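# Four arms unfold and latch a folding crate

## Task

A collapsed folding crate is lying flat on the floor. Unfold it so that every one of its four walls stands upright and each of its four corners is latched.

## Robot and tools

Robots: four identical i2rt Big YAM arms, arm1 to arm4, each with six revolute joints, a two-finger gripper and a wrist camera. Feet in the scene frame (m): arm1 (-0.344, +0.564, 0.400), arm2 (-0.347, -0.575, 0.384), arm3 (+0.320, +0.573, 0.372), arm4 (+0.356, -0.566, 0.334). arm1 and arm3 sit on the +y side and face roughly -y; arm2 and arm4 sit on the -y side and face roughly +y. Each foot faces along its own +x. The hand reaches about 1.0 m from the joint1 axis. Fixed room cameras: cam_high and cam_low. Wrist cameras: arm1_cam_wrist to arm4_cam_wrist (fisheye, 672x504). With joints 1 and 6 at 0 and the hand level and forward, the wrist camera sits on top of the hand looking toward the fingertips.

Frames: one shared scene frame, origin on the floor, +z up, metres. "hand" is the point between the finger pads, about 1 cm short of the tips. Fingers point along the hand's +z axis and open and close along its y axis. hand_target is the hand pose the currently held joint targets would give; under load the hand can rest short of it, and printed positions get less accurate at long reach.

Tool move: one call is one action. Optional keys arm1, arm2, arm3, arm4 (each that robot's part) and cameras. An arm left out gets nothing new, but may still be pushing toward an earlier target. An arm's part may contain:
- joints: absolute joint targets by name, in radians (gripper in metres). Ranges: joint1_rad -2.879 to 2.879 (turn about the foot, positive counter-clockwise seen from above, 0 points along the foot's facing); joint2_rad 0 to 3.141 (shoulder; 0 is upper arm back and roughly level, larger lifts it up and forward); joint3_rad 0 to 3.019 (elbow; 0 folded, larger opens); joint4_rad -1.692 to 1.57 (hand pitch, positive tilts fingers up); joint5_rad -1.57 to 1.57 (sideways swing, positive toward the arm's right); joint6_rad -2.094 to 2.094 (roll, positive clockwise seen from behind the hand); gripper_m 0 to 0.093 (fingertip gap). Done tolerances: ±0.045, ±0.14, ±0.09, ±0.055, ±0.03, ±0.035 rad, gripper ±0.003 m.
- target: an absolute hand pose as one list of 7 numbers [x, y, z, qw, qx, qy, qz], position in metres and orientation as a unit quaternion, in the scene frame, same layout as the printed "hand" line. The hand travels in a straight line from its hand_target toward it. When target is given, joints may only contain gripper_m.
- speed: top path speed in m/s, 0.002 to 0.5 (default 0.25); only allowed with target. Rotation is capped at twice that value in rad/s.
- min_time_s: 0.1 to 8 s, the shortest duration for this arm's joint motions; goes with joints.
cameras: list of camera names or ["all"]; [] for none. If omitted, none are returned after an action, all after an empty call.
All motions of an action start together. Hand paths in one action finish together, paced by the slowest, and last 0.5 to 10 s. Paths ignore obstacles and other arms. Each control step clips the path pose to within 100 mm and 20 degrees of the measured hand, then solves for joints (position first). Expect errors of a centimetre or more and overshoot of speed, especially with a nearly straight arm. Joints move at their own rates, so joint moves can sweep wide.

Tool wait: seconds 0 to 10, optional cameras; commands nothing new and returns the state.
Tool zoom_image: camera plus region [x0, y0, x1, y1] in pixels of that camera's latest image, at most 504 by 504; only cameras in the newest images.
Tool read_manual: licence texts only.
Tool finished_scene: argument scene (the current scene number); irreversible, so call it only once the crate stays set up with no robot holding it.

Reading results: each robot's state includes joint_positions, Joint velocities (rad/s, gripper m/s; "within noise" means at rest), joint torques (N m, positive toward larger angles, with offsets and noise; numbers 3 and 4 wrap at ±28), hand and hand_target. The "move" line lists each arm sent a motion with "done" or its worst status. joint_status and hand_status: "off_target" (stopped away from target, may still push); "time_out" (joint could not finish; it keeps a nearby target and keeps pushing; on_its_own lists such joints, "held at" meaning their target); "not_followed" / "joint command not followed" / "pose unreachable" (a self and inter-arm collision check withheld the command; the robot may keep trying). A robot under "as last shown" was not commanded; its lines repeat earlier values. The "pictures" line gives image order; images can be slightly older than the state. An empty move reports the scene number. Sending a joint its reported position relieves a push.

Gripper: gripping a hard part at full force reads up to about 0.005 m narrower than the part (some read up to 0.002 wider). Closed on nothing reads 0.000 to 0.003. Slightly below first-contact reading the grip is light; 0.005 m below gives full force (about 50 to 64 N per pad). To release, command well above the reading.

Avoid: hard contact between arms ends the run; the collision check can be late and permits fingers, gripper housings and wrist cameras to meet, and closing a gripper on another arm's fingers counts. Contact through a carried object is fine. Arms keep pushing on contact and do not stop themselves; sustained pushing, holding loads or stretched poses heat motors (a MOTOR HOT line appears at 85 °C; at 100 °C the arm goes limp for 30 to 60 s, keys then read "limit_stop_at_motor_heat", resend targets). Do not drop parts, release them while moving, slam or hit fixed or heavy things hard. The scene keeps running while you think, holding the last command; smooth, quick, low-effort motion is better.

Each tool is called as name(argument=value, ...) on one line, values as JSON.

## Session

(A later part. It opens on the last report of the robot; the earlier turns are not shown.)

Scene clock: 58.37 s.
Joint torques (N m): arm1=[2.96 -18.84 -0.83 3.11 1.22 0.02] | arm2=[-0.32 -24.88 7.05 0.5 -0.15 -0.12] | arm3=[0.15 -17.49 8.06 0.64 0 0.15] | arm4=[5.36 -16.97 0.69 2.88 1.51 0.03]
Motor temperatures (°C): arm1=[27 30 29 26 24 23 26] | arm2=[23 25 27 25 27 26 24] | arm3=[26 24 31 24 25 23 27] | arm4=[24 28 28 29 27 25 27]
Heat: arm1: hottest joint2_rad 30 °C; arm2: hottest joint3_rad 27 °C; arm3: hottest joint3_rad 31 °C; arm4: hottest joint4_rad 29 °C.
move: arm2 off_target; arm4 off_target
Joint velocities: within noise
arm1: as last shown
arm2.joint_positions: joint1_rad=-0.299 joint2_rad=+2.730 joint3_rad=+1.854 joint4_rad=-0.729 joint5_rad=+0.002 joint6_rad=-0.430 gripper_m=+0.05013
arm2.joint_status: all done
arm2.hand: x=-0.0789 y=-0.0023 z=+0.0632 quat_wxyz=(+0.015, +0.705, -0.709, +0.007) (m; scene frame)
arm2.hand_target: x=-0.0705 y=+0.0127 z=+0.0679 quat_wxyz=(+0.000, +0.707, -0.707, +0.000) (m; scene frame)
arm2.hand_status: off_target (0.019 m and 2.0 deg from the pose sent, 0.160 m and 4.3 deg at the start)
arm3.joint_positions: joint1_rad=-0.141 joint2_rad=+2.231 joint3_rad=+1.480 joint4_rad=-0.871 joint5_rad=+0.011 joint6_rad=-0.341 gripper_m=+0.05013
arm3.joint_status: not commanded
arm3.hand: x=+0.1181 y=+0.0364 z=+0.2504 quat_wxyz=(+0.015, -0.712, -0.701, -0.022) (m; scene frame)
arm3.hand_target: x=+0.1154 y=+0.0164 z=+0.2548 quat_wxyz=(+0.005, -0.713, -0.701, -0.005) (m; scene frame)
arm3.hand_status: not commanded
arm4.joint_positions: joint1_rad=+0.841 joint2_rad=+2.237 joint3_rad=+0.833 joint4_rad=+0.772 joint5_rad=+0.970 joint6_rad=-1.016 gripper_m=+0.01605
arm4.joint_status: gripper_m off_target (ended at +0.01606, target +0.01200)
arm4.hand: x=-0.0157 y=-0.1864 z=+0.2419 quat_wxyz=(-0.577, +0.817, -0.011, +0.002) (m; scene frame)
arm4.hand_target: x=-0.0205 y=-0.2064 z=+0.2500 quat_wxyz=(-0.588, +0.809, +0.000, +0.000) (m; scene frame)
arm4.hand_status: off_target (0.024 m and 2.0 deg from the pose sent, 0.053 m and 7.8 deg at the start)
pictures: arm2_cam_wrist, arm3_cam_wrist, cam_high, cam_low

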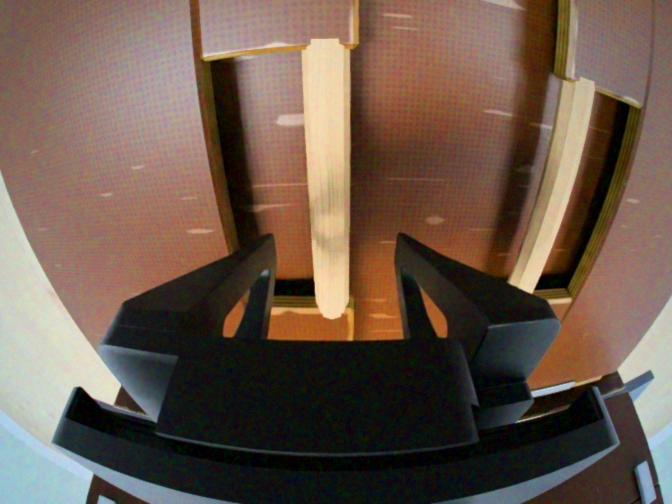

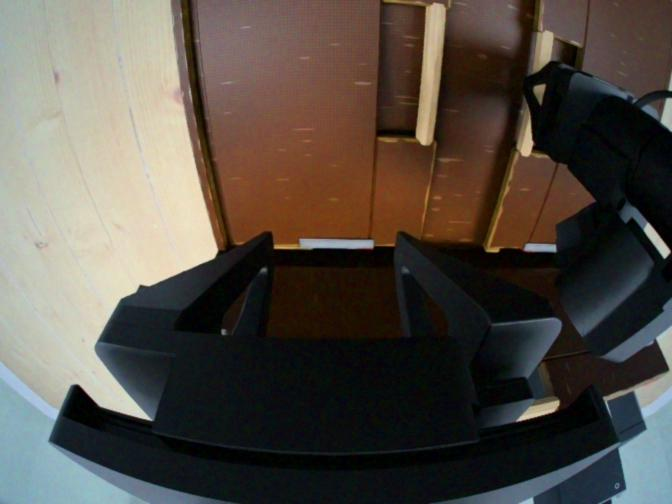

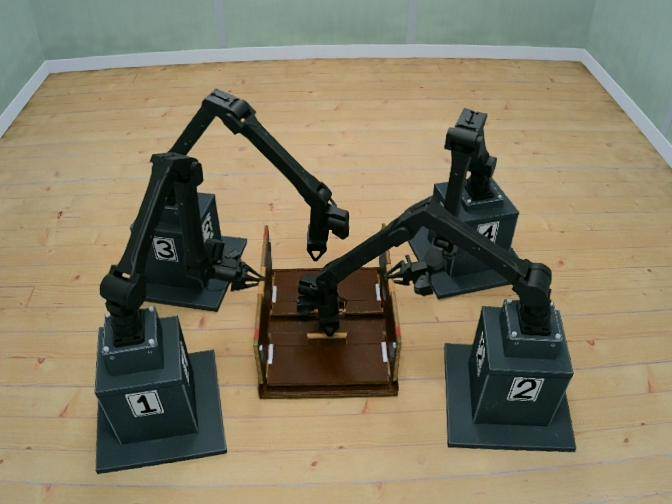

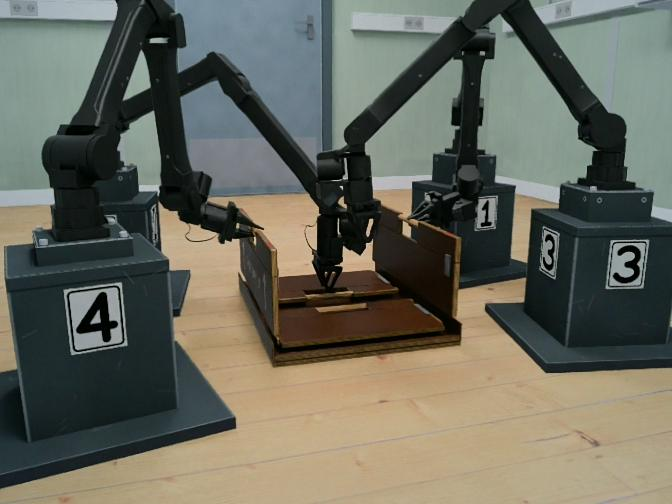

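move(arm2={"target": [-0.0725, 0.013, 0.041, 0.0, 0.7071, -0.7071, 0.0], "speed": 0.12, "joints": {"gripper_m": 0.05}})

move(arm2={"joints": {"gripper_m": 0.012}}, cameras=["arm2_cam_wrist"])

move(arm2={"target": [-0.078, 0.013, 0.100, -0.0923, 0.7010, -0.7010, 0.0923], "speed": 0.14, "joints": {"gripper_m": 0.012}})

move(arm2={"target": [-0.115, 0.013, 0.171, -0.2126, 0.6744, -0.6744, 0.2126], "speed": 0.18, "joints": {"gripper_m": 0.012}}, arm3={"target": [0.028, 0.003, 0.150, 0.0, 0.7071, 0.7071, 0.0], "speed": 0.18, "joints": {"gripper_m": 0.05}})

move(arm2={"target": [-0.186, 0.013, 0.230, -0.3265, 0.6272, -0.6272, 0.3265], "speed": 0.18, "joints": {"gripper_m": 0.012}}, arm3={"target": [0.028, 0.005, 0.056, 0.0, 0.7071, 0.7071, 0.0], "speed": 0.16, "joints": {"gripper_m": 0.05}}, cameras=["arm2_cam_wrist", "arm3_cam_wrist", "cam_high", "cam_low"])

Scene clock: 64.80 s.
Joint torques (N m): arm1=[2.55 -18.78 -0.95 3.29 1.22 -0.03] | arm2=[-0.09 -24.88 6.93 0.62 -0.15 -0.09] | arm3=[0.26 -17.55 8.05 0.62 0 0.14] | arm4=[5.3 -17.03 0.68 2.88 1.51 0.03]
Motor temperatures (°C): arm1=[27 30 28 26 24 23 26] | arm2=[23 26 27 24 27 26 24] | arm3=[26 25 31 23 25 23 27] | arm4=[24 28 28 29 28 25 27]
Heat: arm1: hottest joint2_rad 30 °C; arm2: hottest joint3_rad 27 °C; arm3: hottest joint3_rad 31 °C; arm4: hottest joint4_rad 29 °C.
move: arm2 off_target
Joint velocities: within noise
arm1.joint_positions: joint1_rad=+0.893 joint2_rad=+2.432 joint3_rad=+0.778 joint4_rad=+0.992 joint5_rad=+1.002 joint6_rad=-0.986 gripper_m=+0.01683
arm1.joint_status: not commanded
arm1.hand: x=-0.0147 y=+0.2191 z=+0.2420 quat_wxyz=(+0.009, -0.010, -0.814, +0.581) (m; scene frame)
arm1.hand_target: x=-0.0064 y=+0.2321 z=+0.2493 quat_wxyz=(+0.001, +0.002, -0.808, +0.589) (m; scene frame)
arm1.hand_status: not commanded
arm2.joint_positions: joint1_rad=-0.299 joint2_rad=+2.786 joint3_rad=+1.892 joint4_rad=-0.716 joint5_rad=+0.002 joint6_rad=-0.430 gripper_m=+0.05013
arm2.joint_status: all done
arm2.hand: x=-0.0798 y=-0.0042 z=+0.0374 quat_wxyz=(+0.017, +0.705, -0.709, +0.008) (m; scene frame)
arm2.hand_target: x=-0.0729 y=+0.0121 z=+0.0417 quat_wxyz=(+0.000, +0.707, -0.707, +0.000) (m; scene frame)
arm2.hand_status: off_target (0.019 m and 2.2 deg from the pose sent, 0.028 m and 2.0 deg at the start)
arm3.joint_positions: joint1_rad=-0.143 joint2_rad=+2.231 joint3_rad=+1.480 joint4_rad=-0.871 joint5_rad=+0.011 joint6_rad=-0.341 gripper_m=+0.05013
arm3.joint_status: not commanded
arm3.hand: x=+0.1173 y=+0.0367 z=+0.2504 quat_wxyz=(+0.015, -0.713, -0.701, -0.022) (m; scene frame)
arm3.hand_target: x=+0.1146 y=+0.0167 z=+0.2548 quat_wxyz=(+0.005, -0.714, -0.700, -0.005) (m; scene frame)
arm3.hand_status: not commanded
arm4: as last shown
pictures: none

Scene clock: 65.63 s.
Joint torques (N m): arm1=[3.25 -18.73 -0.99 3.22 1.2 0] | arm2=[-0.09 -24.88 6.95 0.64 0.05 -0.09] | arm3=[0.03 -17.73 7.97 0.64 -0.02 0.15] | arm4=[5.3 -16.97 0.69 2.89 1.51 0.03]
Motor temperatures (°C): arm1=[27 30 28 26 24 23 26] | arm2=[23 26 27 24 27 26 24] | arm3=[26 25 31 23 25 23 27] | arm4=[24 28 28 29 28 25 27]
Heat: arm1: hottest joint2_rad 30 °C; arm2: hottest joint3_rad 27 °C; arm3: hottest joint3_rad 31 °C; arm4: hottest joint4_rad 29 °C.
move: arm2 off_target
Joint velocities: within noise
arm1, arm3, arm4: as last shown
arm2.joint_positions: joint1_rad=-0.298 joint2_rad=+2.786 joint3_rad=+1.892 joint4_rad=-0.716 joint5_rad=-0.009 joint6_rad=-0.438 gripper_m=+0.01697
arm2.joint_status: gripper_m off_target (ended at +0.01699, target +0.01200)
arm2.hand: x=-0.0824 y=-0.0030 z=+0.0374 quat_wxyz=(+0.019, +0.708, -0.706, +0.003) (m; scene frame)
arm2.hand_target: x=-0.0747 y=+0.0129 z=+0.0417 quat_wxyz=(+0.001, +0.710, -0.704, -0.003) (m; scene frame)
arm2.hand_status: not commanded
pictures: arm2_cam_wrist

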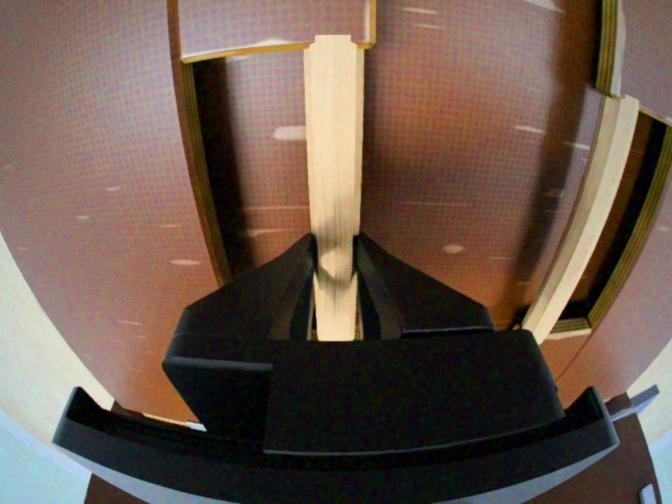

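Scene clock: 67.27 s.
Joint torques (N m): arm1=[3.19 -18.73 -0.85 3.32 1.22 -0.04] | arm2=[0.73 -28.63 4.14 0.47 0.96 0.07] | arm3=[-0.03 -17.79 7.94 0.77 -0.01 0.12] | arm4=[5.36 -17.03 0.69 2.88 1.51 0.03]
Motor temperatures (°C): arm1=[27 30 28 26 24 23 26] | arm2=[23 26 27 24 27 26 24] | arm3=[26 26 31 23 25 23 27] | arm4=[24 28 28 29 28 25 27]
Heat: arm1: hottest joint2_rad 30 °C; arm2: hottest joint3_rad 27 °C; arm3: hottest joint3_rad 31 °C; arm4: hottest joint4_rad 29 °C.
move: arm2 off_target
Joint velocities: within noise
arm1, arm3, arm4: as last shown
arm2.joint_positions: joint1_rad=-0.230 joint2_rad=+2.682 joint3_rad=+1.737 joint4_rad=-0.577 joint5_rad=+0.223 joint6_rad=-0.378 gripper_m=+0.01697
arm2.joint_status: gripper_m off_target (ended at +0.01696, target +0.01200)
arm2.hand: x=-0.0853 y=-0.0037 z=+0.0692 quat_wxyz=(-0.067, +0.705, -0.700, +0.092) (m; scene frame)
arm2.hand_target: x=-0.0812 y=+0.0148 z=+0.0984 quat_wxyz=(-0.092, +0.702, -0.700, +0.092) (m; scene frame)
arm2.hand_status: off_target (0.036 m and 2.9 deg from the pose sent, 0.065 m and 16.4 deg at the start)
pictures: none

Scene clock: 69.20 s.
Joint torques (N m): arm1=[2.96 -19.14 -0.83 3.47 1.21 0] | arm2=[0.79 -27.58 4.05 0.49 1.12 0.07] | arm3=[-0.73 -17.49 7.9 0.43 -0.03 0] | arm4=[5.36 -17.03 0.69 2.88 1.51 0.03]
Motor temperatures (°C): arm1=[27 30 28 26 24 23 26] | arm2=[23 26 27 24 27 26 25] | arm3=[26 26 31 23 25 23 27] | arm4=[24 28 27 29 28 25 27]
Heat: arm1: hottest joint2_rad 30 °C; arm2: hottest joint3_rad 27 °C; arm3: hottest joint3_rad 31 °C; arm4: hottest joint4_rad 29 °C.
move: arm2 off_target; arm3 off_target
Joint velocities: within noise
arm1, arm4: as last shown
arm2.joint_positions: joint1_rad=-0.098 joint2_rad=+2.535 joint3_rad=+1.564 joint4_rad=-0.490 joint5_rad=+0.577 joint6_rad=-0.275 gripper_m=+0.01697
arm2.joint_status: gripper_m off_target (ended at +0.01697, target +0.01200)
arm2.hand: x=-0.1115 y=-0.0026 z=+0.1414 quat_wxyz=(-0.190, +0.680, -0.674, +0.219) (m; scene frame)
arm2.hand_target: x=-0.1115 y=+0.0128 z=+0.1701 quat_wxyz=(-0.212, +0.674, -0.674, +0.214) (m; scene frame)
arm2.hand_status: off_target (0.034 m and 2.8 deg from the pose sent, 0.107 m and 22.1 deg at the start)
arm3.joint_positions: joint1_rad=-0.251 joint2_rad=+2.481 joint3_rad=+1.693 joint4_rad=-0.788 joint5_rad=+0.003 joint6_rad=-0.464 gripper_m=+0.05013
arm3.joint_status: all done
arm3.hand: x=+0.0362 y=+0.0110 z=+0.1610 quat_wxyz=(+0.001, -0.708, -0.706, -0.003) (m; scene frame)
arm3.hand_target: x=+0.0287 y=+0.0043 z=+0.1504 quat_wxyz=(-0.002, -0.708, -0.707, +0.000) (m; scene frame)
arm3.hand_status: off_target (0.016 m and 0.4 deg from the pose sent, 0.139 m and 3.2 deg at the start)
pictures: none

Scene clock: 71.13 s.
Joint torques (N m): arm1=[3.08 -19.08 -0.92 3.19 1.22 -0.04] | arm2=[2.02 -26.34 4.85 -0.44 0.61 0.24] | arm3=[-1.14 -17.73 7.01 0.73 0.05 0.02] | arm4=[5.36 -17.03 0.69 2.88 1.51 0.03]
Motor temperatures (°C): arm1=[27 30 28 26 24 23 26] | arm2=[23 26 27 24 27 26 25] | arm3=[26 26 31 23 25 23 27] | arm4=[24 28 27 29 29 25 27]
Heat: arm1: hottest joint2_rad 30 °C; arm2: hottest joint3_rad 27 °C; arm3: hottest joint3_rad 31 °C; arm4: hottest joint4_rad 29 °C.
move: arm2 off_target; arm3 off_target
Joint velocities: within noise
arm1, arm4: as last shown
arm2.joint_positions: joint1_rad=+0.075 joint2_rad=+2.481 joint3_rad=+1.512 joint4_rad=-0.576 joint5_rad=+0.959 joint6_rad=-0.073 gripper_m=+0.01697
arm2.joint_status: gripper_m off_target (ended at +0.01697, target +0.01200)
arm2.hand: x=-0.1681 y=-0.0018 z=+0.2049 quat_wxyz=(-0.313, +0.627, -0.628, +0.340) (m; scene frame)
arm2.hand_target: x=-0.1810 y=+0.0137 z=+0.2293 quat_wxyz=(-0.328, +0.624, -0.630, +0.326) (m; scene frame)
arm2.hand_status: off_target (0.034 m and 2.2 deg from the pose sent, 0.117 m and 21.6 deg at the start)
arm3.joint_positions: joint1_rad=-0.251 joint2_rad=+2.674 joint3_rad=+1.794 joint4_rad=-0.699 joint5_rad=+0.003 joint6_rad=-0.467 gripper_m=+0.05013
arm3.joint_status: all done
arm3.hand: x=+0.0360 y=+0.0100 z=+0.0686 quat_wxyz=(+0.002, -0.707, -0.707, -0.005) (m; scene frame)
arm3.hand_target: x=+0.0283 y=+0.0057 z=+0.0566 quat_wxyz=(+0.000, -0.707, -0.707, +0.001) (m; scene frame)
arm3.hand_status: off_target (0.016 m and 0.6 deg from the pose sent, 0.105 m and 0.4 deg at the start)
pictures: arm2_cam_wrist, arm3_cam_wrist, cam_high, cam_low

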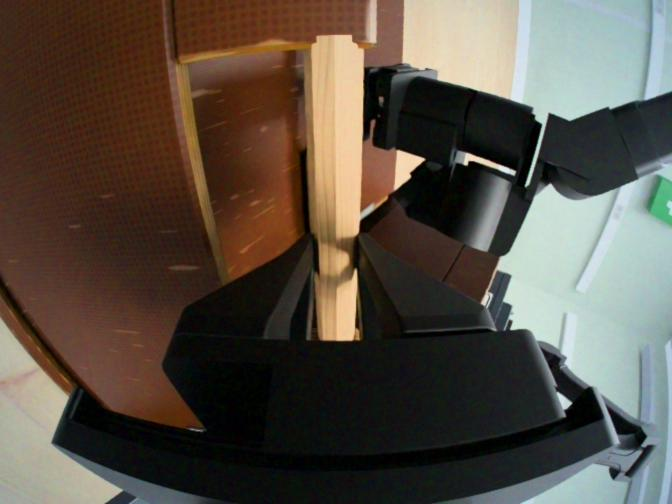

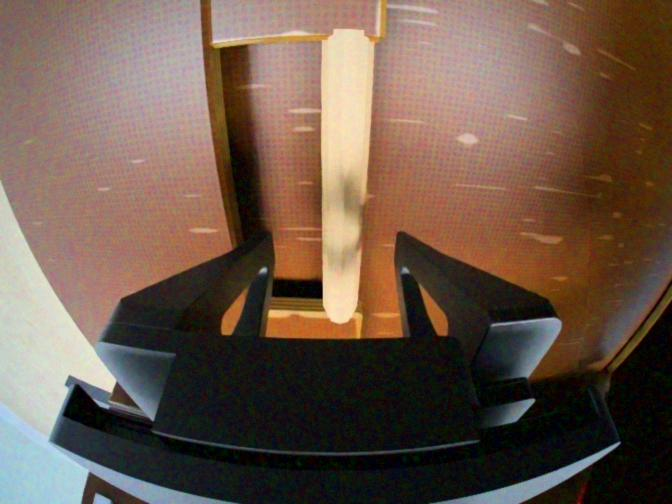

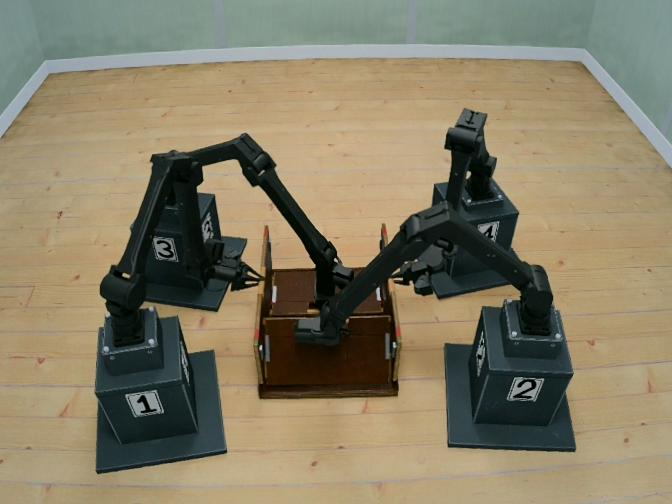

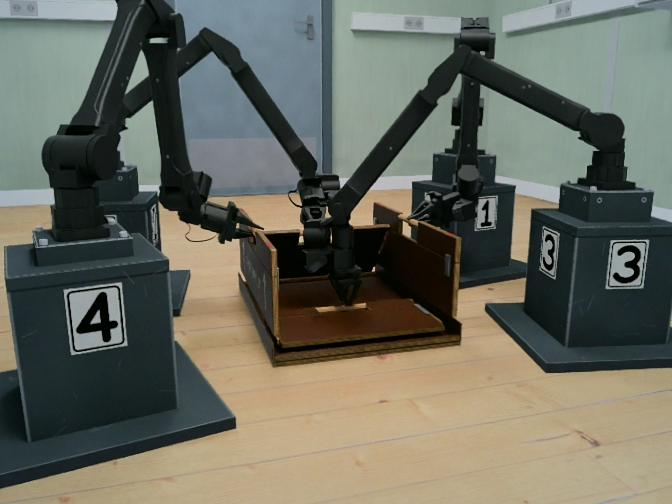

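move(arm3={"target": [0.026, 0.005, 0.030, 0, 0.7071, 0.7071, 0], "speed": 0.12}, arm2={"target": [-0.252, 0.013, 0.259, -0.3799, 0.5964, -0.5964, 0.3799], "speed": 0.12})

move(arm3={"joints": {"gripper_m": 0.012}}, arm2={"target": [-0.300, 0.013, 0.266, -0.4156, 0.5720, -0.5720, 0.4156], "speed": 0.08}, cameras=["arm3_cam_wrist", "cam_low"])

Scene clock: 79.20 s.
Joint torques (N m): arm1=[2.96 -18.61 -0.84 3.4 1.22 -0.03] | arm2=[0.79 -24.18 6.28 -1.05 0.91 0.25] | arm3=[-1.73 -18.2 7.08 0.62 0.06 -0.06] | arm4=[5.36 -17.03 0.69 2.88 1.51 0.03]
Motor temperatures (°C): arm1=[27 30 28 26 24 23 26] | arm2=[23 27 26 24 27 26 25] | arm3=[26 26 31 23 25 23 27] | arm4=[24 28 27 29 29 25 27]
Heat: arm1: hottest joint2_rad 30 °C; arm2: hottest joint2_rad 27 °C; arm3: hottest joint3_rad 31 °C; arm4: hottest joint4_rad 29 °C.
move: arm2 off_target; arm3 off_target
Joint velocities: within noise
arm1, arm4: as last shown
arm2.joint_positions: joint1_rad=+0.233 joint2_rad=+2.487 joint3_rad=+1.579 joint4_rad=-0.907 joint5_rad=+1.116 joint6_rad=+0.234 gripper_m=+0.01668
arm2.joint_status: not commanded
arm2.hand: x=-0.2448 y=-0.0003 z=+0.2445 quat_wxyz=(-0.368, +0.602, -0.592, +0.390) (m; scene frame)
arm2.hand_target: x=-0.2515 y=+0.0134 z=+0.2594 quat_wxyz=(-0.380, +0.596, -0.596, +0.381) (m; scene frame)
arm2.hand_status: off_target (0.021 m and 1.9 deg from the pose sent, 0.101 m and 10.3 deg at the start)
arm3.joint_positions: joint1_rad=-0.251 joint2_rad=+2.733 joint3_rad=+1.840 joint4_rad=-0.688 joint5_rad=+0.003 joint6_rad=-0.468 gripper_m=+0.05013
arm3.joint_status: not commanded
arm3.hand: x=+0.0352 y=+0.0084 z=+0.0440 quat_wxyz=(+0.002, -0.707, -0.708, -0.005) (m; scene frame)
arm3.hand_target: x=+0.0268 y=+0.0064 z=+0.0304 quat_wxyz=(+0.000, -0.707, -0.707, -0.001) (m; scene frame)
arm3.hand_status: off_target (0.017 m and 0.7 deg from the pose sent, 0.040 m and 0.6 deg at the start)
pictures: none

Scene clock: 81.03 s.
Joint torques (N m): arm1=[2.96 -18.61 -0.87 3.36 1.17 -0.04] | arm2=[3.55 -25.17 5.98 -1.73 0.61 0.4] | arm3=[-1.08 -18.14 6.93 0.58 -0.01 -0.02] | arm4=[5.36 -17.03 0.69 2.88 1.51 0.03]
Motor temperatures (°C): arm1=[27 30 28 26 24 23 26] | arm2=[23 27 26 24 27 26 25] | arm3=[26 26 31 23 25 23 27] | arm4=[24 28 27 29 29 25 27]
Heat: arm1: hottest joint2_rad 30 °C; arm2: hottest joint2_rad 27 °C; arm3: hottest joint3_rad 31 °C; arm4: hottest joint4_rad 29 °C.
move: arm2 off_target; arm3 off_target
Joint velocities: within noise
arm1, arm4: as last shown
arm2.joint_positions: joint1_rad=+0.294 joint2_rad=+2.590 joint3_rad=+1.729 joint4_rad=-1.263 joint5_rad=+1.199 joint6_rad=+0.550 gripper_m=+0.01660
arm2.joint_status: not commanded
arm2.hand: x=-0.2736 y=+0.0005 z=+0.2492 quat_wxyz=(-0.399, +0.569, -0.575, +0.432) (m; scene frame)
arm2.hand_target: x=-0.2986 y=+0.0125 z=+0.2650 quat_wxyz=(-0.415, +0.572, -0.572, +0.416) (m; scene frame)
arm2.hand_status: off_target (0.034 m and 2.7 deg from the pose sent, 0.061 m and 7.5 deg at the start)
arm3.joint_positions: joint1_rad=-0.255 joint2_rad=+2.734 joint3_rad=+1.842 joint4_rad=-0.685 joint5_rad=+0.005 joint6_rad=-0.468 gripper_m=+0.01676
arm3.joint_status: gripper_m off_target (ended at +0.01679, target +0.01200)
arm3.hand: x=+0.0329 y=+0.0086 z=+0.0434 quat_wxyz=(+0.002, -0.708, -0.706, -0.004) (m; scene frame)
arm3.hand_target: x=+0.0275 y=+0.0062 z=+0.0298 quat_wxyz=(+0.000, -0.707, -0.707, -0.001) (m; scene frame)
arm3.hand_status: not commanded
pictures: arm3_cam_wrist, cam_low

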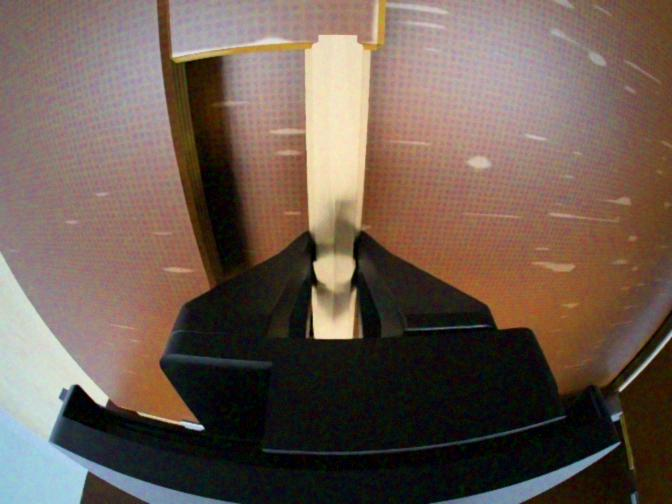

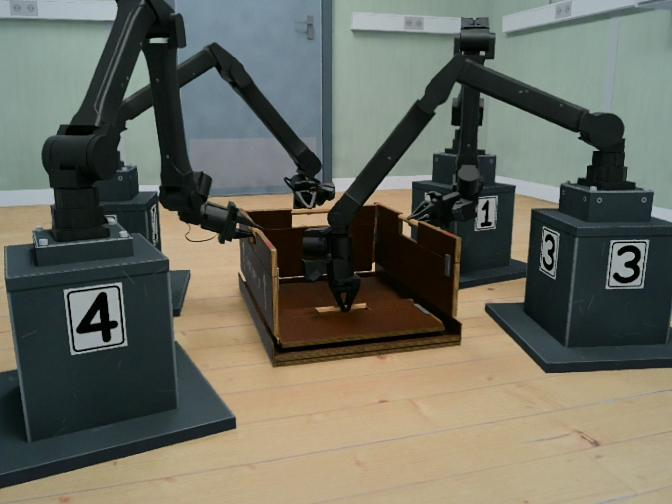

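move(arm3={"target": [0.038, -0.002, 0.110, -0.0923, 0.7010, 0.7010, -0.0923], "speed": 0.14}, arm2={"target": [-0.328, 0.013, 0.266, -0.4156, 0.5720, -0.5720, 0.4156], "speed": 0.08})

move(arm3={"target": [0.075, -0.002, 0.178, -0.2126, 0.6744, 0.6744, -0.2126], "speed": 0.18})

move(arm3={"target": [0.155, -0.002, 0.239, -0.3265, 0.6272, 0.6272, -0.3265], "speed": 0.18}, cameras=["cam_low", "cam_high"])

Scene clock: 84.03 s.
Joint torques (N m): arm1=[3.08 -18.49 -0.95 3.26 1.23 0] | arm2=[3.55 -25.35 6.41 -1.55 0.1 0.3] | arm3=[0.56 -22.36 3.51 0.77 0.84 0.03] | arm4=[5.36 -16.97 0.69 2.88 1.51 0.03]
Motor temperatures (°C): arm1=[27 30 28 26 24 23 26] | arm2=[23 27 26 24 27 26 25] | arm3=[26 27 31 23 26 23 27] | arm4=[24 29 27 29 30 25 27]
Heat: arm1: hottest joint2_rad 30 °C; arm2: hottest joint2_rad 27 °C; arm3: hottest joint3_rad 31 °C; arm4: hottest joint5_rad 30 °C.
move: arm2 off_target; arm3 off_target
Joint velocities: within noise
arm1: as last shown
arm2.joint_positions: joint1_rad=+0.342 joint2_rad=+2.616 joint3_rad=+1.779 joint4_rad=-1.384 joint5_rad=+1.186 joint6_rad=+0.654 gripper_m=+0.01636
arm2.joint_status: not commanded
arm2.hand: x=-0.3014 y=+0.0011 z=+0.2517 quat_wxyz=(-0.405, +0.569, -0.570, +0.433) (m; scene frame)
arm2.hand_target: x=-0.3279 y=+0.0128 z=+0.2662 quat_wxyz=(-0.417, +0.573, -0.571, +0.415) (m; scene frame)
arm2.hand_status: off_target (0.032 m and 2.4 deg from the pose sent, 0.058 m and 2.7 deg at the start)
arm3.joint_positions: joint1_rad=-0.187 joint2_rad=+2.604 joint3_rad=+1.684 joint4_rad=-0.576 joint5_rad=+0.220 joint6_rad=-0.401 gripper_m=+0.01676
arm3.joint_status: not commanded
arm3.hand: x=+0.0386 y=+0.0078 z=+0.0897 quat_wxyz=(+0.087, -0.706, -0.699, +0.074) (m; scene frame)
arm3.hand_target: x=+0.0397 y=-0.0041 z=+0.1100 quat_wxyz=(+0.088, -0.701, -0.702, +0.092) (m; scene frame)
arm3.hand_status: off_target (0.023 m and 2.3 deg from the pose sent, 0.068 m and 15.1 deg at the start)
arm4.joint_positions: joint1_rad=+0.841 joint2_rad=+2.237 joint3_rad=+0.833 joint4_rad=+0.772 joint5_rad=+0.970 joint6_rad=-1.016 gripper_m=+0.01605
arm4.joint_status: not commanded
arm4.hand: x=-0.0157 y=-0.1864 z=+0.2419 quat_wxyz=(-0.577, +0.817, -0.011, +0.002) (m; scene frame)
arm4.hand_target: x=-0.0205 y=-0.2064 z=+0.2500 quat_wxyz=(-0.588, +0.809, +0.000, +0.000) (m; scene frame)
arm4.hand_status: not commanded
pictures: none

Scene clock: 85.67 s.
Joint torques (N m): arm1=[3.31 -18.49 -0.98 3.21 1.24 -0.03] | arm2=[3.55 -25.23 6.37 -1.58 0.09 0.31] | arm3=[0.79 -21.36 3.49 0.96 1.25 -0.06] | arm4=[5.3 -17.03 0.69 2.88 1.51 0.03]
Motor temperatures (°C): arm1=[27 30 28 26 24 23 26] | arm2=[23 27 26 24 27 26 25] | arm3=[26 27 31 23 26 23 27] | arm4=[24 29 27 29 30 25 27]
Heat: arm1: hottest joint2_rad 30 °C; arm2: hottest joint2_rad 27 °C; arm3: hottest joint3_rad 31 °C; arm4: hottest joint5_rad 30 °C.
move: arm3 off_target
Joint velocities: within noise
arm1.joint_positions: joint1_rad=+0.893 joint2_rad=+2.432 joint3_rad=+0.778 joint4_rad=+0.992 joint5_rad=+1.002 joint6_rad=-0.986 gripper_m=+0.01683
arm1.joint_status: not commanded
arm1.hand: x=-0.0147 y=+0.2191 z=+0.2420 quat_wxyz=(+0.009, -0.010, -0.814, +0.581) (m; scene frame)
arm1.hand_target: x=-0.0064 y=+0.2321 z=+0.2493 quat_wxyz=(+0.001, +0.002, -0.808, +0.589) (m; scene frame)
arm1.hand_status: not commanded
arm2, arm4: as last shown
arm2.hand_target: x=-0.3279 y=+0.0128 z=+0.2662 quat_wxyz=(-0.416, +0.573, -0.571, +0.415) (m; scene frame)
arm3.joint_positions: joint1_rad=-0.052 joint2_rad=+2.460 joint3_rad=+1.509 joint4_rad=-0.481 joint5_rad=+0.572 joint6_rad=-0.287 gripper_m=+0.01676
arm3.joint_status: not commanded
arm3.hand: x=+0.0681 y=+0.0093 z=+0.1581 quat_wxyz=(+0.213, -0.684, -0.670, +0.194) (m; scene frame)
arm3.hand_target: x=+0.0719 y=-0.0008 z=+0.1766 quat_wxyz=(+0.215, -0.675, -0.673, +0.212) (m; scene frame)
arm3.hand_status: off_target (0.024 m and 2.5 deg from the pose sent, 0.096 m and 22.0 deg at the start)
pictures: none

Scene clock: 87.37 s.
Joint torques (N m): arm1=[3.19 -18.61 -0.83 3.18 1.21 0.01] | arm2=[3.49 -25.23 6.34 -1.59 0.1 0.31] | arm3=[2.26 -20.84 4.42 -0.32 0.62 0.01] | arm4=[5.36 -17.03 0.69 2.88 1.51 0.03]
Motor temperatures (°C): arm1=[27 30 28 26 24 23 26] | arm2=[23 27 26 24 27 26 25] | arm3=[26 27 31 23 26 23 27] | arm4=[24 29 27 29 30 25 27]
Heat: arm1: hottest joint2_rad 30 °C; arm2: hottest joint2_rad 27 °C; arm3: hottest joint3_rad 31 °C; arm4: hottest joint5_rad 30 °C.
move: arm3 off_target
Joint velocities: within noise
arm1, arm2, arm4: as last shown
arm3.joint_positions: joint1_rad=+0.138 joint2_rad=+2.401 joint3_rad=+1.446 joint4_rad=-0.566 joint5_rad=+0.965 joint6_rad=-0.063 gripper_m=+0.01676
arm3.joint_status: not commanded
arm3.hand: x=+0.1332 y=+0.0101 z=+0.2219 quat_wxyz=(+0.335, -0.639, -0.614, +0.320) (m; scene frame)
arm3.hand_target: x=+0.1527 y=-0.0033 z=+0.2388 quat_wxyz=(+0.327, -0.627, -0.626, +0.329) (m; scene frame)
arm3.hand_status: off_target (0.030 m and 2.4 deg from the pose sent, 0.119 m and 21.6 deg at the start)
pictures: cam_high, cam_low

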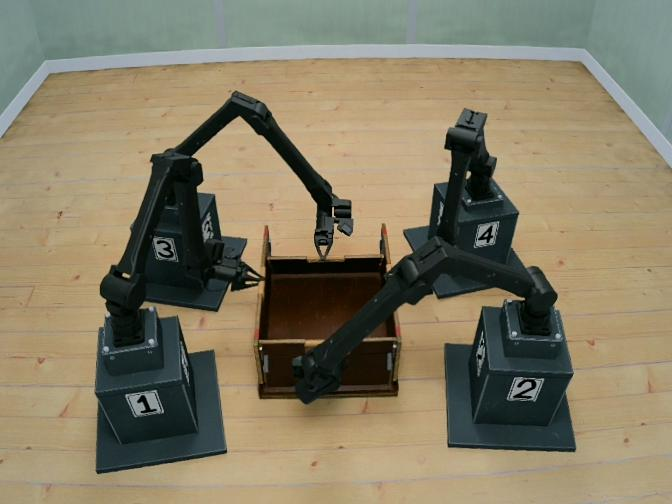

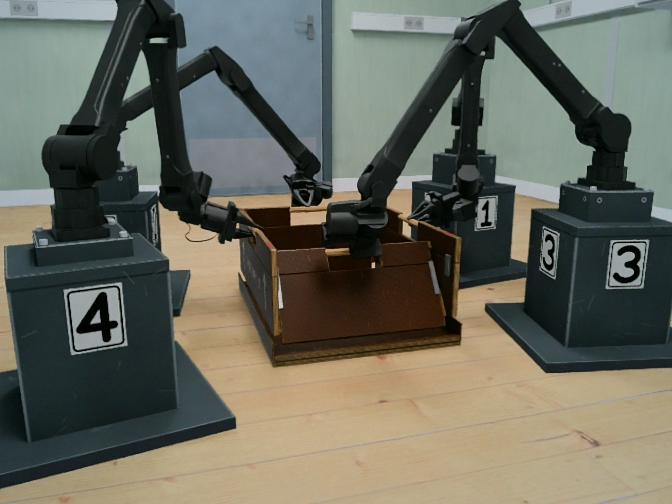

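move(arm3={"target": [0.210, -0.002, 0.265, -0.3799, 0.5964, 0.5964, -0.3799], "speed": 0.12}, arm2={"target": [-0.305, 0.013, 0.264, -0.4156, 0.5720, -0.5720, 0.4156], "speed": 0.12})

move(arm3={"target": [0.255, -0.002, 0.272, -0.4156, 0.5720, 0.5720, -0.4156], "speed": 0.08})

move(arm3={"target": [0.290, -0.002, 0.272, -0.4156, 0.5720, 0.5720, -0.4156], "speed": 0.08}, cameras=["cam_low", "cam_high"])

Scene clock: 90.50 s.
Joint torques (N m): arm1=[3.02 -18.49 -0.94 3.3 1.23 -0.03] | arm2=[0.15 -26.29 4.7 0.34 0.22 -0.11] | arm3=[0.26 -19.19 6.74 -1.59 1.28 0.04] | arm4=[5.36 -17.03 0.69 2.88 1.5 0.03]
Motor temperatures (°C): arm1=[27 30 28 26 25 23 26] | arm2=[23 27 26 24 27 26 25] | arm3=[26 27 31 23 26 23 27] | arm4=[24 29 27 29 30 25 27]
Heat: arm1: hottest joint2_rad 30 °C; arm2: hottest joint2_rad 27 °C; arm3: hottest joint3_rad 31 °C; arm4: hottest joint5_rad 30 °C.
move: arm2 off_target; arm3 off_target
Joint velocities: within noise
arm1, arm4: as last shown
arm2.joint_positions: joint1_rad=+0.342 joint2_rad=+2.611 joint3_rad=+1.762 joint4_rad=-1.354 joint5_rad=+1.203 joint6_rad=+0.623 gripper_m=+0.01635
arm2.joint_status: not commanded
arm2.hand: x=-0.3003 y=+0.0009 z=+0.2509 quat_wxyz=(-0.409, +0.574, -0.561, +0.434) (m; scene frame)
arm2.hand_target: x=-0.3046 y=+0.0120 z=+0.2648 quat_wxyz=(-0.415, +0.571, -0.572, +0.417) (m; scene frame)
arm2.hand_status: off_target (0.018 m and 2.6 deg from the pose sent, 0.018 m and 2.4 deg at the start)
arm3.joint_positions: joint1_rad=+0.284 joint2_rad=+2.406 joint3_rad=+1.481 joint4_rad=-0.810 joint5_rad=+1.115 joint6_rad=+0.199 gripper_m=+0.01671
arm3.joint_status: not commanded
arm3.hand: x=+0.2021 y=+0.0105 z=+0.2519 quat_wxyz=(+0.374, -0.608, -0.591, +0.376) (m; scene frame)
arm3.hand_target: x=+0.2095 y=-0.0032 z=+0.2650 quat_wxyz=(+0.377, -0.597, -0.595, +0.383) (m; scene frame)
arm3.hand_status: off_target (0.020 m and 1.6 deg from the pose sent, 0.089 m and 10.1 deg at the start)
pictures: none

Scene clock: 92.37 s.
Joint torques (N m): arm1=[2.78 -18.96 -0.84 3.1 1.21 0.02] | arm2=[0.15 -26.23 4.71 0.31 0.22 -0.11] | arm3=[1.96 -19.37 6.2 -2.66 1.02 0.09] | arm4=[5.36 -16.97 0.68 2.88 1.51 0.03]
Motor temperatures (°C): arm1=[27 30 28 26 25 23 26] | arm2=[23 27 26 24 27 26 25] | arm3=[26 27 31 23 26 23 27] | arm4=[24 29 27 29 30 25 28]
Heat: arm1: hottest joint2_rad 30 °C; arm2: hottest joint2_rad 27 °C; arm3: hottest joint3_rad 31 °C; arm4: hottest joint5_rad 30 °C.
move: arm3 off_target
Joint velocities: within noise
arm1, arm2, arm4: as last shown
arm3.joint_positions: joint1_rad=+0.353 joint2_rad=+2.499 joint3_rad=+1.612 joint4_rad=-1.150 joint5_rad=+1.207 joint6_rad=+0.510 gripper_m=+0.01666
arm3.joint_status: not commanded
arm3.hand: x=+0.2338 y=+0.0107 z=+0.2566 quat_wxyz=(+0.416, -0.588, -0.561, +0.409) (m; scene frame)
arm3.hand_target: x=+0.2544 y=-0.0019 z=+0.2719 quat_wxyz=(+0.414, -0.572, -0.573, +0.416) (m; scene frame)
arm3.hand_status: off_target (0.029 m and 2.4 deg from the pose sent, 0.058 m and 8.0 deg at the start)
pictures: none

Scene clock: 93.73 s.
Joint torques (N m): arm1=[2.96 -19.14 -0.87 3.21 1.17 -0.01] | arm2=[0.21 -26.29 4.74 0.28 0.22 -0.11] | arm3=[3.6 -19.55 6.67 -2.93 0.49 0.19] | arm4=[5.36 -17.03 0.73 2.85 1.46 0.03]
Motor temperatures (°C): arm1=[27 30 28 26 25 23 26] | arm2=[23 27 26 24 27 26 25] | arm3=[26 27 31 23 26 23 27] | arm4=[24 29 27 29 30 25 28]
Heat: arm1: hottest joint2_rad 30 °C; arm2: hottest joint2_rad 27 °C; arm3: hottest joint3_rad 31 °C; arm4: hottest joint5_rad 30 °C.
move: arm3 off_target
Joint velocities: within noise
arm1.joint_positions: joint1_rad=+0.893 joint2_rad=+2.432 joint3_rad=+0.779 joint4_rad=+0.992 joint5_rad=+1.002 joint6_rad=-0.986 gripper_m=+0.01682
arm1.joint_status: not commanded
arm1.hand: x=-0.0141 y=+0.2187 z=+0.2422 quat_wxyz=(+0.008, -0.011, -0.814, +0.581) (m; scene frame)
arm1.hand_target: x=-0.0057 y=+0.2315 z=+0.2496 quat_wxyz=(+0.000, +0.001, -0.808, +0.589) (m; scene frame)
arm1.hand_status: not commanded
arm2.joint_positions: joint1_rad=+0.342 joint2_rad=+2.611 joint3_rad=+1.762 joint4_rad=-1.352 joint5_rad=+1.205 joint6_rad=+0.622 gripper_m=+0.01635
arm2.joint_status: not commanded
arm2.hand: x=-0.3002 y=+0.0012 z=+0.2509 quat_wxyz=(-0.409, +0.575, -0.560, +0.434) (m; scene frame)
arm2.hand_target: x=-0.3048 y=+0.0124 z=+0.2650 quat_wxyz=(-0.416, +0.571, -0.572, +0.417) (m; scene frame)
arm2.hand_status: not commanded
arm3.joint_positions: joint1_rad=+0.394 joint2_rad=+2.535 joint3_rad=+1.674 joint4_rad=-1.307 joint5_rad=+1.191 joint6_rad=+0.645 gripper_m=+0.01637
arm3.joint_status: not commanded
arm3.hand: x=+0.2578 y=+0.0104 z=+0.2578 quat_wxyz=(+0.421, -0.588, -0.556, +0.409) (m; scene frame)
arm3.hand_target: x=+0.2888 y=-0.0016 z=+0.2721 quat_wxyz=(+0.414, -0.572, -0.573, +0.416) (m; scene frame)
arm3.hand_status: off_target (0.037 m and 2.8 deg from the pose sent, 0.060 m and 2.4 deg at the start)
arm4.joint_positions: joint1_rad=+0.841 joint2_rad=+2.237 joint3_rad=+0.833 joint4_rad=+0.772 joint5_rad=+0.971 joint6_rad=-1.016 gripper_m=+0.01605
arm4.joint_status: not commanded
arm4.hand: x=-0.0155 y=-0.1863 z=+0.2420 quat_wxyz=(-0.577, +0.817, -0.012, +0.002) (m; scene frame)
arm4.hand_target: x=-0.0207 y=-0.2063 z=+0.2502 quat_wxyz=(-0.588, +0.809, +0.000, +0.000) (m; scene frame)
arm4.hand_status: not commanded
pictures: cam_high, cam_low

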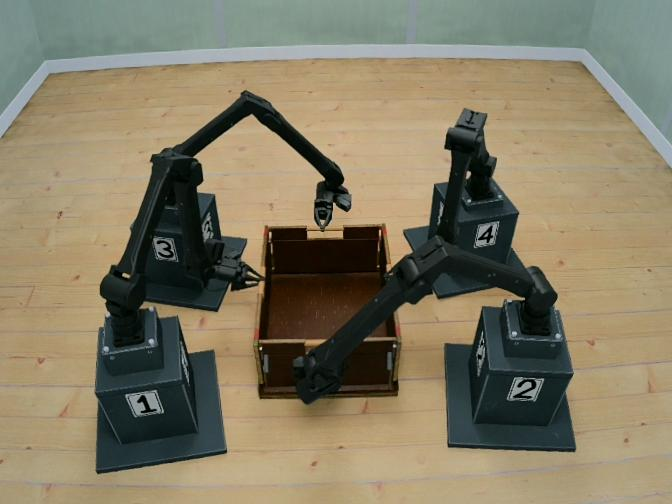

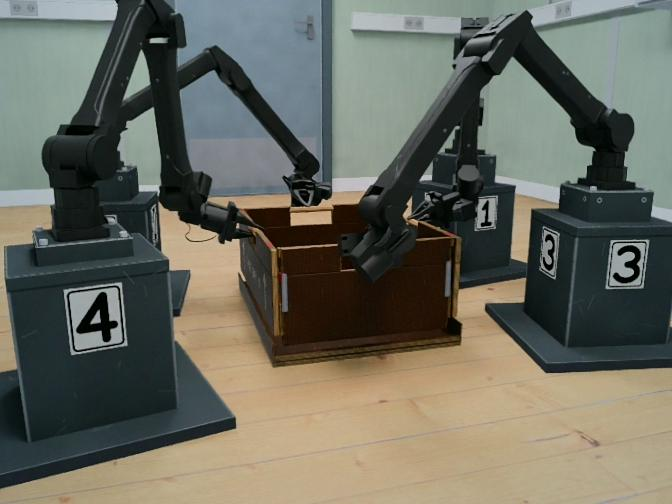

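move(arm3={"target": [0.258, -0.002, 0.271, -0.4156, 0.5720, 0.5720, -0.4156], "speed": 0.12}, arm2={"target": [-0.296, 0.013, 0.264, -0.4156, 0.5720, -0.5720, 0.4156], "speed": 0.12})

zoom_image(camera="cam_high", region=[230, 200, 430, 410])

zoom_image(camera="cam_low", region=[220, 180, 480, 380])

Scene clock: 96.53 s.
Joint torques (N m): arm1=[2.55 -18.9 -0.87 3.4 1.16 -0.02] | arm2=[-0.97 -25.88 4.89 0.55 0.24 -0.13] | arm3=[-0.62 -21.07 4.31 0.28 1.16 -0.47] | arm4=[5.36 -17.03 0.73 2.84 1.46 0.03]
Motor temperatures (°C): arm1=[27 30 28 26 25 23 26] | arm2=[23 28 26 24 27 26 25] | arm3=[26 27 31 23 26 23 28] | arm4=[24 29 27 29 30 25 28]
Heat: arm1: hottest joint2_rad 30 °C; arm2: hottest joint2_rad 28 °C; arm3: hottest joint3_rad 31 °C; arm4: hottest joint5_rad 30 °C.
move: arm2 off_target; arm3 off_target
Joint velocities: within noise
arm1, arm4: as last shown
arm2.joint_positions: joint1_rad=+0.342 joint2_rad=+2.599 joint3_rad=+1.740 joint4_rad=-1.309 joint5_rad=+1.209 joint6_rad=+0.588 gripper_m=+0.01635
arm2.joint_status: not commanded
arm2.hand: x=-0.2999 y=+0.0011 z=+0.2510 quat_wxyz=(-0.412, +0.579, -0.558, +0.430) (m; scene frame)
arm2.hand_target: x=-0.2972 y=+0.0127 z=+0.2639 quat_wxyz=(-0.416, +0.572, -0.572, +0.415) (m; scene frame)
arm2.hand_status: off_target (0.018 m and 2.5 deg from the pose sent, 0.018 m and 2.6 deg at the start)
arm3.joint_positions: joint1_rad=+0.394 joint2_rad=+2.529 joint3_rad=+1.661 joint4_rad=-1.274 joint5_rad=+1.200 joint6_rad=+0.610 gripper_m=+0.01636
arm3.joint_status: not commanded
arm3.hand: x=+0.2573 y=+0.0099 z=+0.2574 quat_wxyz=(+0.421, -0.582, -0.562, +0.411) (m; scene frame)
arm3.hand_target: x=+0.2587 y=-0.0019 z=+0.2715 quat_wxyz=(+0.418, -0.572, -0.570, +0.416) (m; scene frame)
arm3.hand_status: off_target (0.018 m and 1.8 deg from the pose sent, 0.018 m and 2.8 deg at the start)
pictures: none

Scaled by 2.400 from the camera's 672x504 image, which has a finer 960x720 frame.
This view is cut from an older image: the scene may have changed since it was taken.

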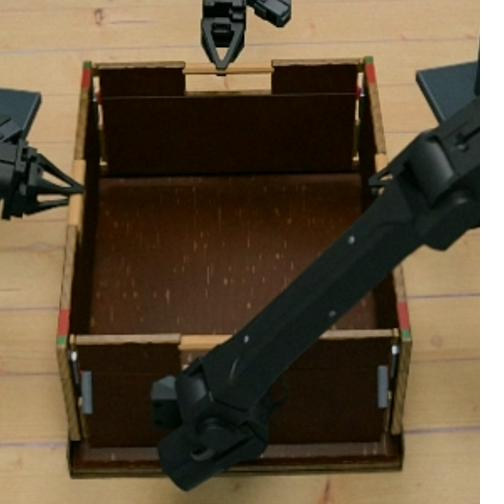

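Scaled by 1.938 from the camera's 672x504 image, which has a finer 960x720 frame.
This view is cut from an older image: the scene may have changed since it was taken.

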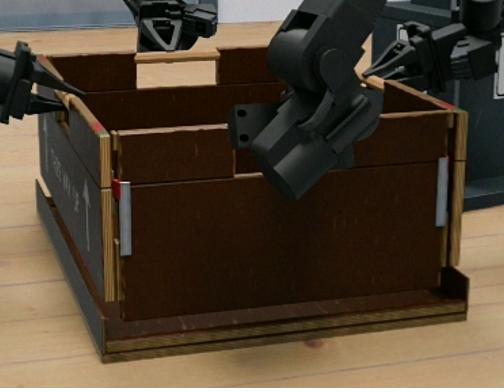

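move(arm3={"target": [0.240, -0.002, 0.271, -0.4156, 0.5720, 0.5720, -0.4156], "speed": 0.12}, arm2={"target": [-0.285, 0.013, 0.264, -0.4156, 0.5720, -0.5720, 0.4156], "speed": 0.12}, cameras=["cam_low"])

zoom_image(camera="cam_low", region=[220, 180, 480, 380])

Scene clock: 99.73 s.
Joint torques (N m): arm1=[3.31 -19.25 -0.96 3.19 1.16 0.02] | arm2=[-1.32 -25.7 4.96 0.55 0.43 -0.18] | arm3=[-1.85 -20.19 4.34 0.5 1.4 -0.56] | arm4=[5.36 -17.03 0.72 2.85 1.46 0.03]
Motor temperatures (°C): arm1=[27 30 28 26 25 23 26] | arm2=[23 28 26 24 27 26 25] | arm3=[26 27 31 23 26 23 28] | arm4=[24 29 27 29 30 25 28]
Heat: arm1: hottest joint2_rad 30 °C; arm2: hottest joint2_rad 28 °C; arm3: hottest joint3_rad 31 °C; arm4: hottest joint5_rad 30 °C.
move: arm2 off_target; arm3 off_target
Joint velocities: within noise
arm1, arm4: as last shown
arm2.joint_positions: joint1_rad=+0.333 joint2_rad=+2.585 joint3_rad=+1.716 joint4_rad=-1.257 joint5_rad=+1.214 joint6_rad=+0.545 gripper_m=+0.01635
arm2.joint_status: not commanded
arm2.hand: x=-0.2944 y=+0.0008 z=+0.2509 quat_wxyz=(-0.412, +0.581, -0.557, +0.427) (m; scene frame)
arm2.hand_target: x=-0.2894 y=+0.0128 z=+0.2639 quat_wxyz=(-0.417, +0.574, -0.571, +0.414) (m; scene frame)
arm2.hand_status: off_target (0.020 m and 2.5 deg from the pose sent, 0.023 m and 2.5 deg at the start)
arm3.joint_positions: joint1_rad=+0.391 joint2_rad=+2.510 joint3_rad=+1.627 joint4_rad=-1.202 joint5_rad=+1.206 joint6_rad=+0.550 gripper_m=+0.01636
arm3.joint_status: not commanded
arm3.hand: x=+0.2551 y=+0.0104 z=+0.2569 quat_wxyz=(+0.415, -0.578, -0.568, +0.413) (m; scene frame)
arm3.hand_target: x=+0.2456 y=-0.0007 z=+0.2708 quat_wxyz=(+0.419, -0.568, -0.574, +0.415) (m; scene frame)
arm3.hand_status: off_target (0.024 m and 0.8 deg from the pose sent, 0.025 m and 1.8 deg at the start)
pictures: cam_low

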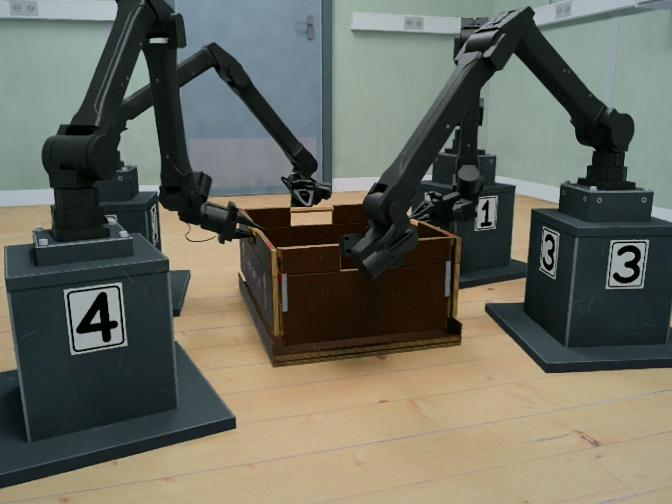

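Scaled by 1.938 from the camera's 672x504 image, which has a finer 960x720 frame.

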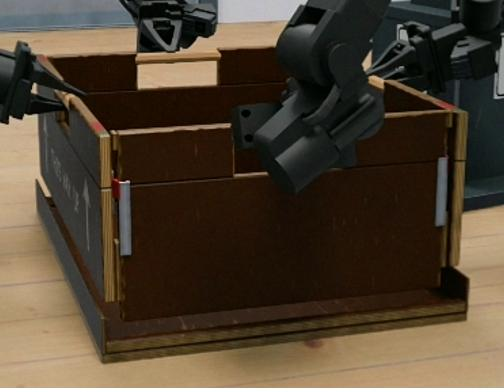

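move(arm3={"target": [0.295, -0.002, 0.271, -0.4156, 0.5720, 0.5720, -0.4156], "speed": 0.12}, arm2={"target": [-0.338, 0.013, 0.264, -0.4156, 0.5720, -0.5720, 0.4156], "speed": 0.12})

move(arm3={"target": [0.237, -0.002, 0.271, -0.4156, 0.5720, 0.5720, -0.4156], "speed": 0.12}, arm2={"target": [-0.280, 0.013, 0.264, -0.4156, 0.5720, -0.5720, 0.4156], "speed": 0.12}, cameras=["cam_high", "cam_low"])

zoom_image(camera="cam_high", region=[240, 320, 410, 410])

Scene clock: 103.83 s.
Joint torques (N m): arm1=[3.49 -18.84 -0.81 3.07 1.16 -0.02] | arm2=[3.55 -24.88 6.69 -1.51 0.01 0.28] | arm3=[3.72 -19.19 6.71 -2.88 0.55 0.15] | arm4=[5.3 -17.03 0.73 2.85 1.46 0.03]
Motor temperatures (°C): arm1=[27 30 28 26 25 23 26] | arm2=[23 29 26 24 27 26 25] | arm3=[26 28 30 23 26 23 28] | arm4=[24 29 26 29 31 25 28]
Heat: arm1: hottest joint2_rad 30 °C; arm2: hottest joint2_rad 29 °C; arm3: hottest joint3_rad 30 °C; arm4: hottest joint5_rad 31 °C.
move: arm2 off_target; arm3 off_target
Joint velocities: within noise
arm1, arm4: as last shown
arm1.hand_target: x=-0.0056 y=+0.2315 z=+0.2496 quat_wxyz=(+0.000, +0.001, -0.808, +0.589) (m; scene frame)
arm2.joint_positions: joint1_rad=+0.346 joint2_rad=+2.627 joint3_rad=+1.797 joint4_rad=-1.420 joint5_rad=+1.182 joint6_rad=+0.680 gripper_m=+0.01631
arm2.joint_status: not commanded
arm2.hand: x=-0.3044 y=+0.0013 z=+0.2515 quat_wxyz=(-0.403, +0.567, -0.570, +0.436) (m; scene frame)
arm2.hand_target: x=-0.3317 y=+0.0133 z=+0.2636 quat_wxyz=(-0.415, +0.571, -0.573, +0.417) (m; scene frame)
arm2.hand_status: off_target (0.038 m and 2.8 deg from the pose sent, 0.047 m and 2.5 deg at the start)
arm3.joint_positions: joint1_rad=+0.394 joint2_rad=+2.539 joint3_rad=+1.684 joint4_rad=-1.325 joint5_rad=+1.184 joint6_rad=+0.659 gripper_m=+0.01636
arm3.joint_status: not commanded
arm3.hand: x=+0.2582 y=+0.0105 z=+0.2576 quat_wxyz=(+0.423, -0.590, -0.554, +0.407) (m; scene frame)
arm3.hand_target: x=+0.2891 y=-0.0018 z=+0.2705 quat_wxyz=(+0.415, -0.575, -0.570, +0.415) (m; scene frame)
arm3.hand_status: off_target (0.041 m and 3.2 deg from the pose sent, 0.044 m and 0.8 deg at the start)
pictures: none

Scene clock: 105.40 s.
Joint torques (N m): arm1=[2.84 -19.14 -0.8 3.28 1.22 -0.01] | arm2=[-2.73 -25.64 4.9 0.68 0.72 -0.19] | arm3=[-2.2 -20.54 4.4 0.57 1.48 -0.53] | arm4=[5.36 -17.03 0.72 2.85 1.46 0.03]
Motor temperatures (°C): arm1=[27 30 28 26 25 23 26] | arm2=[23 29 26 24 27 26 25] | arm3=[26 28 30 23 27 23 28] | arm4=[24 29 26 29 31 25 28]
Heat: arm1: hottest joint2_rad 30 °C; arm2: hottest joint2_rad 29 °C; arm3: hottest joint3_rad 30 °C; arm4: hottest joint5_rad 31 °C.
move: arm2 off_target; arm3 off_target
Joint velocities: within noise
arm1, arm4: as last shown
arm2.joint_positions: joint1_rad=+0.345 joint2_rad=+2.579 joint3_rad=+1.706 joint4_rad=-1.243 joint5_rad=+1.208 joint6_rad=+0.538 gripper_m=+0.01630
arm2.joint_status: not commanded
arm2.hand: x=-0.3016 y=+0.0002 z=+0.2507 quat_wxyz=(-0.413, +0.585, -0.556, +0.422) (m; scene frame)
arm2.hand_target: x=-0.2867 y=+0.0112 z=+0.2639 quat_wxyz=(-0.416, +0.574, -0.571, +0.415) (m; scene frame)
arm2.hand_status: off_target (0.028 m and 2.6 deg from the pose sent, 0.030 m and 2.8 deg at the start)
arm3.joint_positions: joint1_rad=+0.391 joint2_rad=+2.507 joint3_rad=+1.621 joint4_rad=-1.189 joint5_rad=+1.209 joint6_rad=+0.541 gripper_m=+0.01635
arm3.joint_status: not commanded
arm3.hand: x=+0.2549 y=+0.0103 z=+0.2569 quat_wxyz=(+0.414, -0.577, -0.569, +0.415) (m; scene frame)
arm3.hand_target: x=+0.2426 y=-0.0010 z=+0.2713 quat_wxyz=(+0.418, -0.569, -0.572, +0.417) (m; scene frame)
arm3.hand_status: off_target (0.026 m and 0.7 deg from the pose sent, 0.028 m and 3.2 deg at the start)
pictures: cam_high, cam_low

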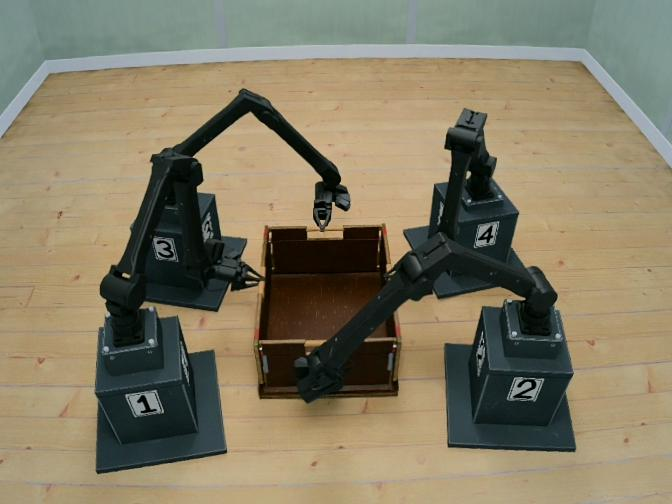

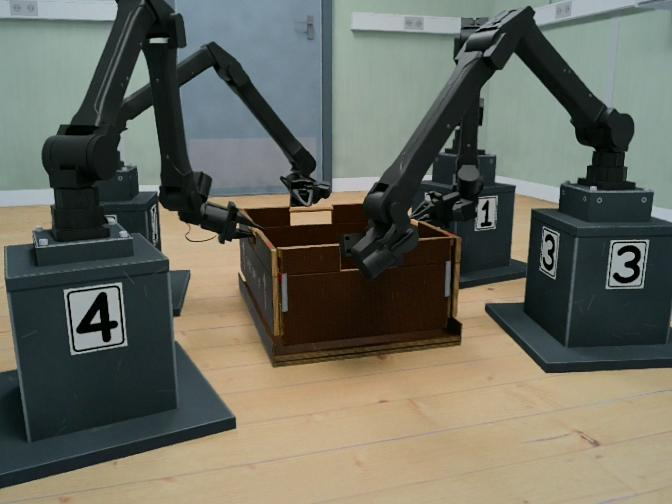

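Scaled by 2.965 from the camera's 672x504 image, which has a finer 960x720 frame.

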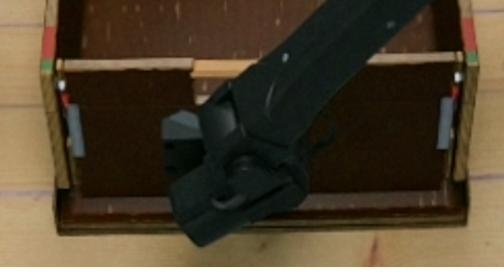

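zoom_image(camera="cam_high", region=[250, 215, 400, 295])

zoom_image(camera="cam_low", region=[420, 210, 480, 270])

zoom_image(camera="cam_low", region=[250, 220, 310, 280])

Scaled by 3.360 from the camera's 672x504 image, which has a finer 960x720 frame.

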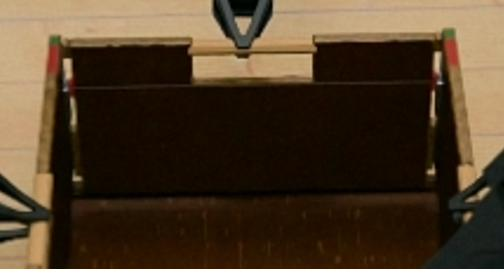

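Scaled by 8.400 from the camera's 672x504 image, which has a finer 960x720 frame.

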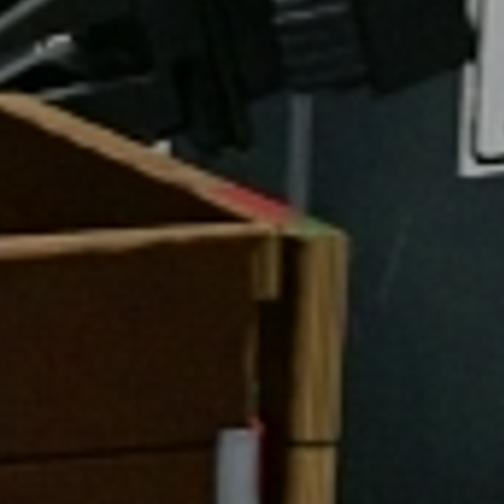

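Scaled by 8.400 from the camera's 672x504 image, which has a finer 960x720 frame.

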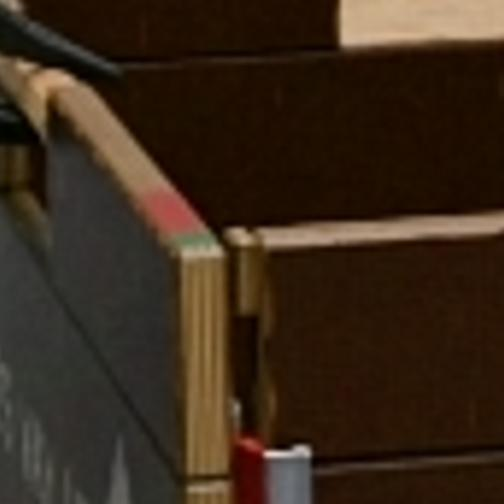

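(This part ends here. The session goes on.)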